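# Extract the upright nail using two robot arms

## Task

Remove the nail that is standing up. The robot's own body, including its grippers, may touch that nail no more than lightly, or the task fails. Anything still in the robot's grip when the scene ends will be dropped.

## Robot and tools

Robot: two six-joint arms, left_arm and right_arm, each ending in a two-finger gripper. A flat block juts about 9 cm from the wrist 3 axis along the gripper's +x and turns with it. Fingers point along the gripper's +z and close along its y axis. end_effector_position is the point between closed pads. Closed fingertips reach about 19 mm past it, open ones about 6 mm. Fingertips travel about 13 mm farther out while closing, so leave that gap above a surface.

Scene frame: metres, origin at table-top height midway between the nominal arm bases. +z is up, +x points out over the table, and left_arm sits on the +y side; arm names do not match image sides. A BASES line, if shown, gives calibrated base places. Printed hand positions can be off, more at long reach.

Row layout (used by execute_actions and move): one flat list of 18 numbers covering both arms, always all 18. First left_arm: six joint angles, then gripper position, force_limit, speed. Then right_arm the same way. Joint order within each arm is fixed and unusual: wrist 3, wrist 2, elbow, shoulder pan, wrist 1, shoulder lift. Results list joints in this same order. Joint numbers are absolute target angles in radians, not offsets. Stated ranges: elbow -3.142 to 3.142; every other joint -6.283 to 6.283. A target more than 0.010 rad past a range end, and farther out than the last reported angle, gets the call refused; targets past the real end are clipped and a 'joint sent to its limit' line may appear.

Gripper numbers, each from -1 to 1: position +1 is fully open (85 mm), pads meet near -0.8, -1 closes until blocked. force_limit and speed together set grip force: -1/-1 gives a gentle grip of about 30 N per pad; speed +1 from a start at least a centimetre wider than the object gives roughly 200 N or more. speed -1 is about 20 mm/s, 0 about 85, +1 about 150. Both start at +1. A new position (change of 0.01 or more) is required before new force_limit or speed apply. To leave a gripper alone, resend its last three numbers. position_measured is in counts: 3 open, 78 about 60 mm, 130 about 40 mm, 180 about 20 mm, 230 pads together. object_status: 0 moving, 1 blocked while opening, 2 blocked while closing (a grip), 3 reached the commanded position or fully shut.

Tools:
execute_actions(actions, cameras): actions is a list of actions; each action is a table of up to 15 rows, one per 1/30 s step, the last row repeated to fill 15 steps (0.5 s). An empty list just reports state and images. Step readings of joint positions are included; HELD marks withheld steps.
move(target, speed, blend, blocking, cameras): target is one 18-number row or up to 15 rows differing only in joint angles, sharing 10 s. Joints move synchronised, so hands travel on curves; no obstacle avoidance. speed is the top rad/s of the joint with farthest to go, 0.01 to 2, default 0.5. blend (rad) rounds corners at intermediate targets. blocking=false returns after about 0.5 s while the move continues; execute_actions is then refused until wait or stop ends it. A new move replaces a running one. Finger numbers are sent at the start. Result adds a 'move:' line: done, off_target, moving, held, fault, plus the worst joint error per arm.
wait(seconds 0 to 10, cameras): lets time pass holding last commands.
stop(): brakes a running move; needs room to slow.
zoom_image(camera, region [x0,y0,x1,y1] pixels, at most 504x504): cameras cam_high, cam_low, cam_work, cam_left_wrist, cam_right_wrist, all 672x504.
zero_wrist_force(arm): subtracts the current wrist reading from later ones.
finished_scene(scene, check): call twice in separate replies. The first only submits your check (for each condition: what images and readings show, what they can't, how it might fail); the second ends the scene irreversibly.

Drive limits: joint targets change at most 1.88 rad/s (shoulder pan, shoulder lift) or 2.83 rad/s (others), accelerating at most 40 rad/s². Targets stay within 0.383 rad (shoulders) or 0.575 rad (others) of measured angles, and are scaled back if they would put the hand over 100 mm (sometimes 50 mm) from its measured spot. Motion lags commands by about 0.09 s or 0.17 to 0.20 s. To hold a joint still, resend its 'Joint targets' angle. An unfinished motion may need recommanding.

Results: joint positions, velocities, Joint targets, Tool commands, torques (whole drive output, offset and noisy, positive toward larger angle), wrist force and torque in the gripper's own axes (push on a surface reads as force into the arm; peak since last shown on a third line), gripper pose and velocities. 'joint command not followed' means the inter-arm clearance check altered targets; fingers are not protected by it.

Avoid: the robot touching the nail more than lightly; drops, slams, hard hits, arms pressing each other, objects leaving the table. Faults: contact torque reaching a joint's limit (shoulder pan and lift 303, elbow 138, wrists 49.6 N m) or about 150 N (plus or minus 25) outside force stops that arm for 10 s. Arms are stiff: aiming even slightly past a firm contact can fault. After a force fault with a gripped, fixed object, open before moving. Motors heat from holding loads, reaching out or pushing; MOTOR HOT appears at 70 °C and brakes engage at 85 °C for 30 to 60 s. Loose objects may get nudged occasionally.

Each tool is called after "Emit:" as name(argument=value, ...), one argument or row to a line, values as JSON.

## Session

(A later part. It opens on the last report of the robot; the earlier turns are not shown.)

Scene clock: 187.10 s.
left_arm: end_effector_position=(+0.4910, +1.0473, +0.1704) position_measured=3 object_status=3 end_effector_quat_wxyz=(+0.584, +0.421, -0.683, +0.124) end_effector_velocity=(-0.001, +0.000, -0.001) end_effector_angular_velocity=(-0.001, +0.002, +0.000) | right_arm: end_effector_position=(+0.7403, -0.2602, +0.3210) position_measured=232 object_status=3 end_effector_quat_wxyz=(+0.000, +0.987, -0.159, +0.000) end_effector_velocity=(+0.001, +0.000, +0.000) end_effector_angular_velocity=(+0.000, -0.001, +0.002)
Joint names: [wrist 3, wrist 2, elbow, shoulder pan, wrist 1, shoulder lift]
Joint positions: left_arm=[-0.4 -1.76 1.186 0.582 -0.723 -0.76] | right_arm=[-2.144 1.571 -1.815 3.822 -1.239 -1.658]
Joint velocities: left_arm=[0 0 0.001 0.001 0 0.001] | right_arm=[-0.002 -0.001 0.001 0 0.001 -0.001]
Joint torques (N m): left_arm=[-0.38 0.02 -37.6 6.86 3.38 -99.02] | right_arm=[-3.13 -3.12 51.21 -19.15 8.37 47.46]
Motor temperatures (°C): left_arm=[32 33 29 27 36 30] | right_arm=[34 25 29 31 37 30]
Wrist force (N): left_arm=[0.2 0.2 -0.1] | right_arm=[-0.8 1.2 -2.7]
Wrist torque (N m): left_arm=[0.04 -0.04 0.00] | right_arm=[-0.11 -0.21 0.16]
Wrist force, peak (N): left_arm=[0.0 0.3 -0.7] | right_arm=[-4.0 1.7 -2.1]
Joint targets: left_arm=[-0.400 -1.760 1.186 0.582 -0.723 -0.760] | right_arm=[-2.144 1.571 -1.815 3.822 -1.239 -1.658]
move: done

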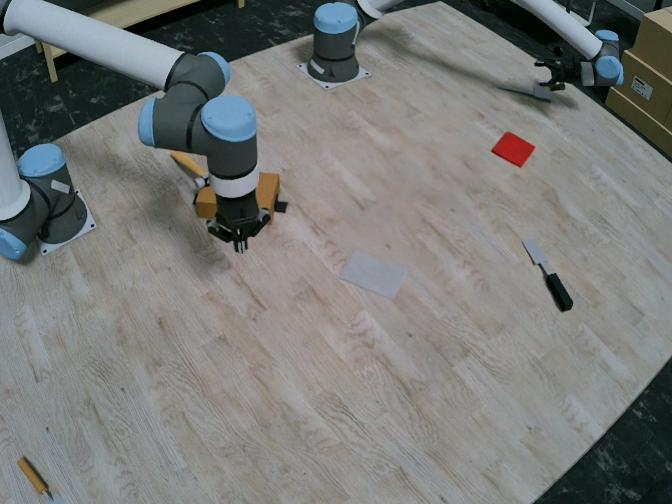

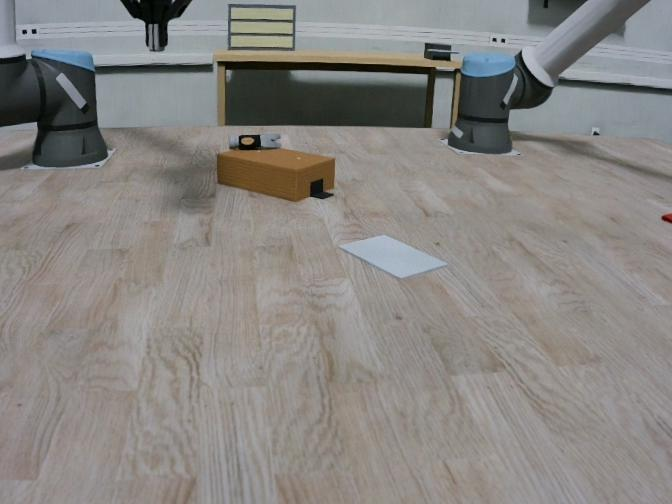

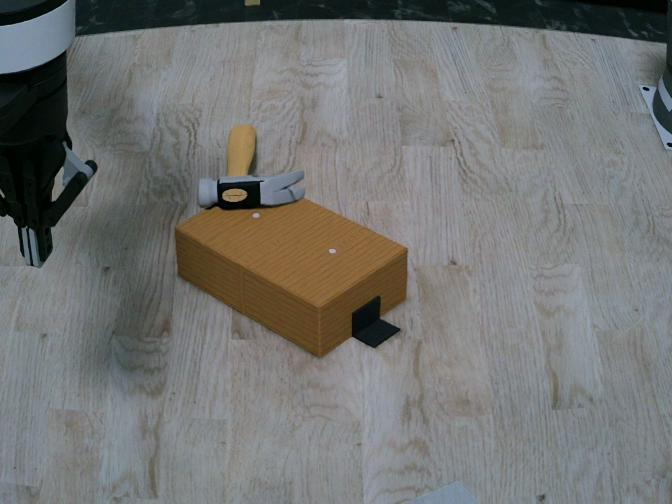

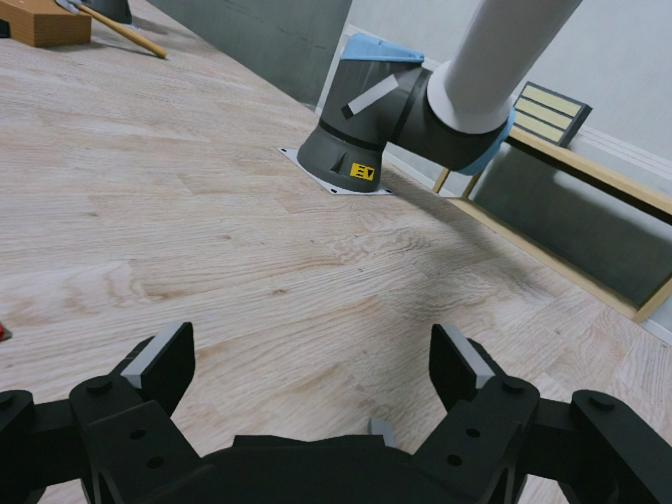

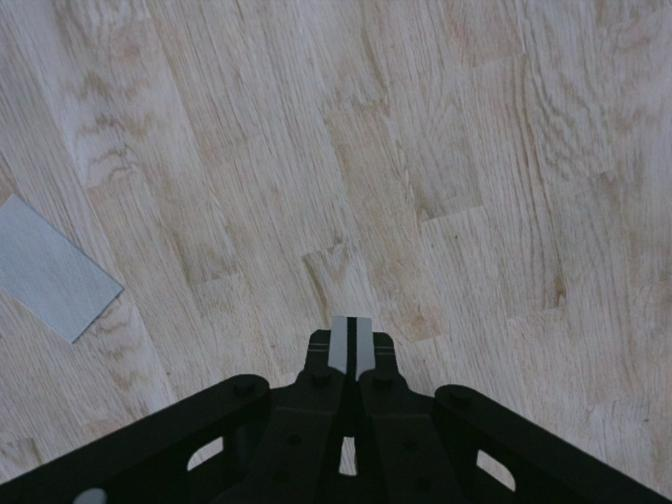

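Emit:
execute_actions(
  actions=[],
)

Scene clock: 187.57 s.
left_arm: end_effector_position=(+0.4910, +1.0473, +0.1704) position_measured=3 object_status=3 end_effector_quat_wxyz=(+0.584, +0.421, -0.683, +0.124) end_effector_velocity=(+0.000, +0.000, +0.000) end_effector_angular_velocity=(+0.000, +0.001, +0.001) | right_arm: end_effector_position=(+0.7404, -0.2603, +0.3210) position_measured=232 object_status=3 end_effector_quat_wxyz=(+0.000, +0.987, -0.159, +0.000) end_effector_velocity=(+0.000, +0.000, +0.000) end_effector_angular_velocity=(+0.001, -0.001, +0.000)
Joint names: [wrist 3, wrist 2, elbow, shoulder pan, wrist 1, shoulder lift]
Joint positions: left_arm=[-0.4 -1.76 1.186 0.582 -0.723 -0.76] | right_arm=[-2.144 1.571 -1.815 3.822 -1.239 -1.658]
Joint velocities: left_arm=[0 0 0 0.001 0 0] | right_arm=[0 0 0 0 0.001 0]
Joint torques (N m): left_arm=[0.17 -0.19 -36.44 0.77 3.59 -100.11] | right_arm=[-2.92 -2.91 49.67 -16.76 8.15 46.89]
Motor temperatures (°C): left_arm=[32 33 29 27 36 30] | right_arm=[34 25 29 31 37 30]
Wrist force (N): left_arm=[-0.1 0.1 -0.3] | right_arm=[-1.0 1.2 -2.9]
Wrist torque (N m): left_arm=[0.03 0.01 0.00] | right_arm=[-0.11 -0.19 0.16]
Wrist force, peak (N): left_arm=[0.2 0.0 -0.6] | right_arm=[-1.0 1.2 -2.9]
Joint targets: left_arm=[-0.400 -1.760 1.186 0.582 -0.723 -0.760] | right_arm=[-2.144 1.571 -1.815 3.822 -1.239 -1.658]
Tool commands: left_gripper/position=+1.0 left_gripper/force_limit=+1.0 left_gripper/speed=+1.0 right_gripper/position=-1.0 right_gripper/force_limit=+1.0 right_gripper/speed=-0.2

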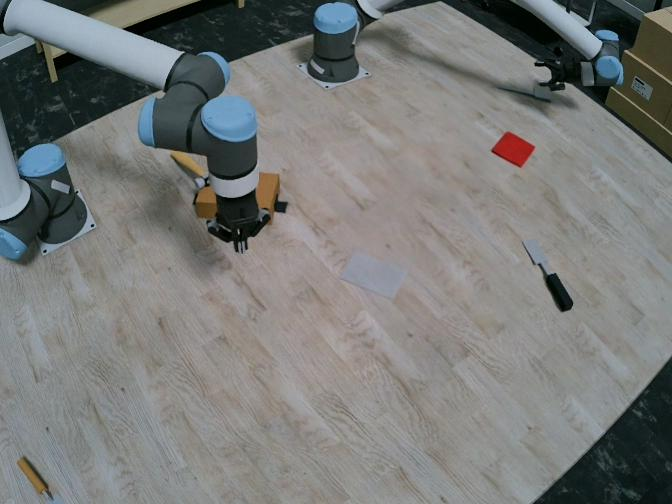

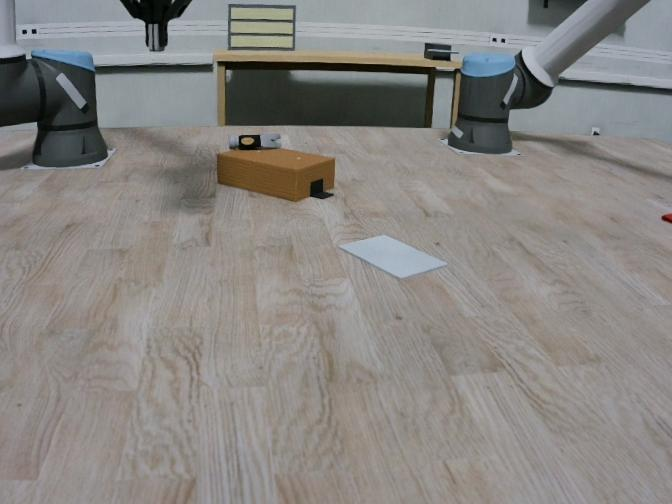

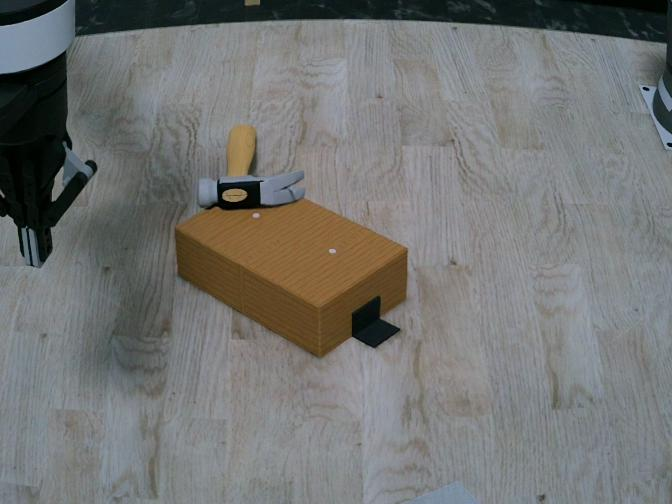

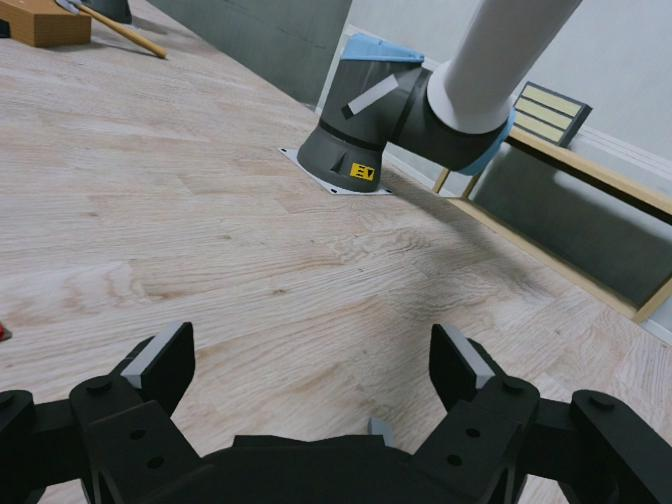

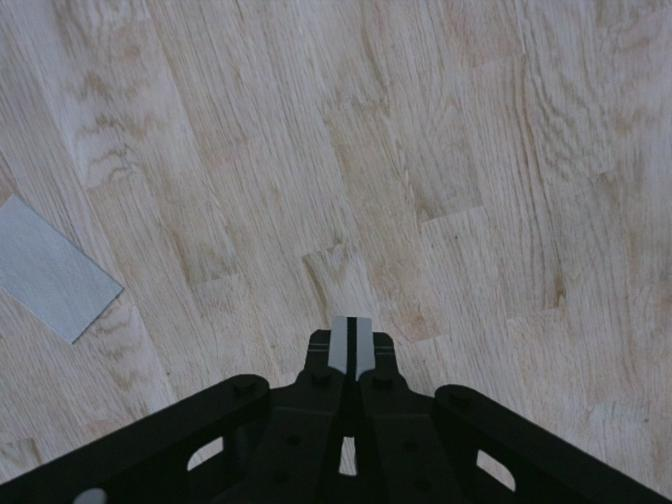

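Emit:
finished_scene(
  scene=1,
  check="Block shows an empty hole; nail sits in hammer claw; hammer unmoved at rest; robot clear; nothing off the table. The exact resting contact of the nail is hidden.",
)

The scene is finished: the task was done.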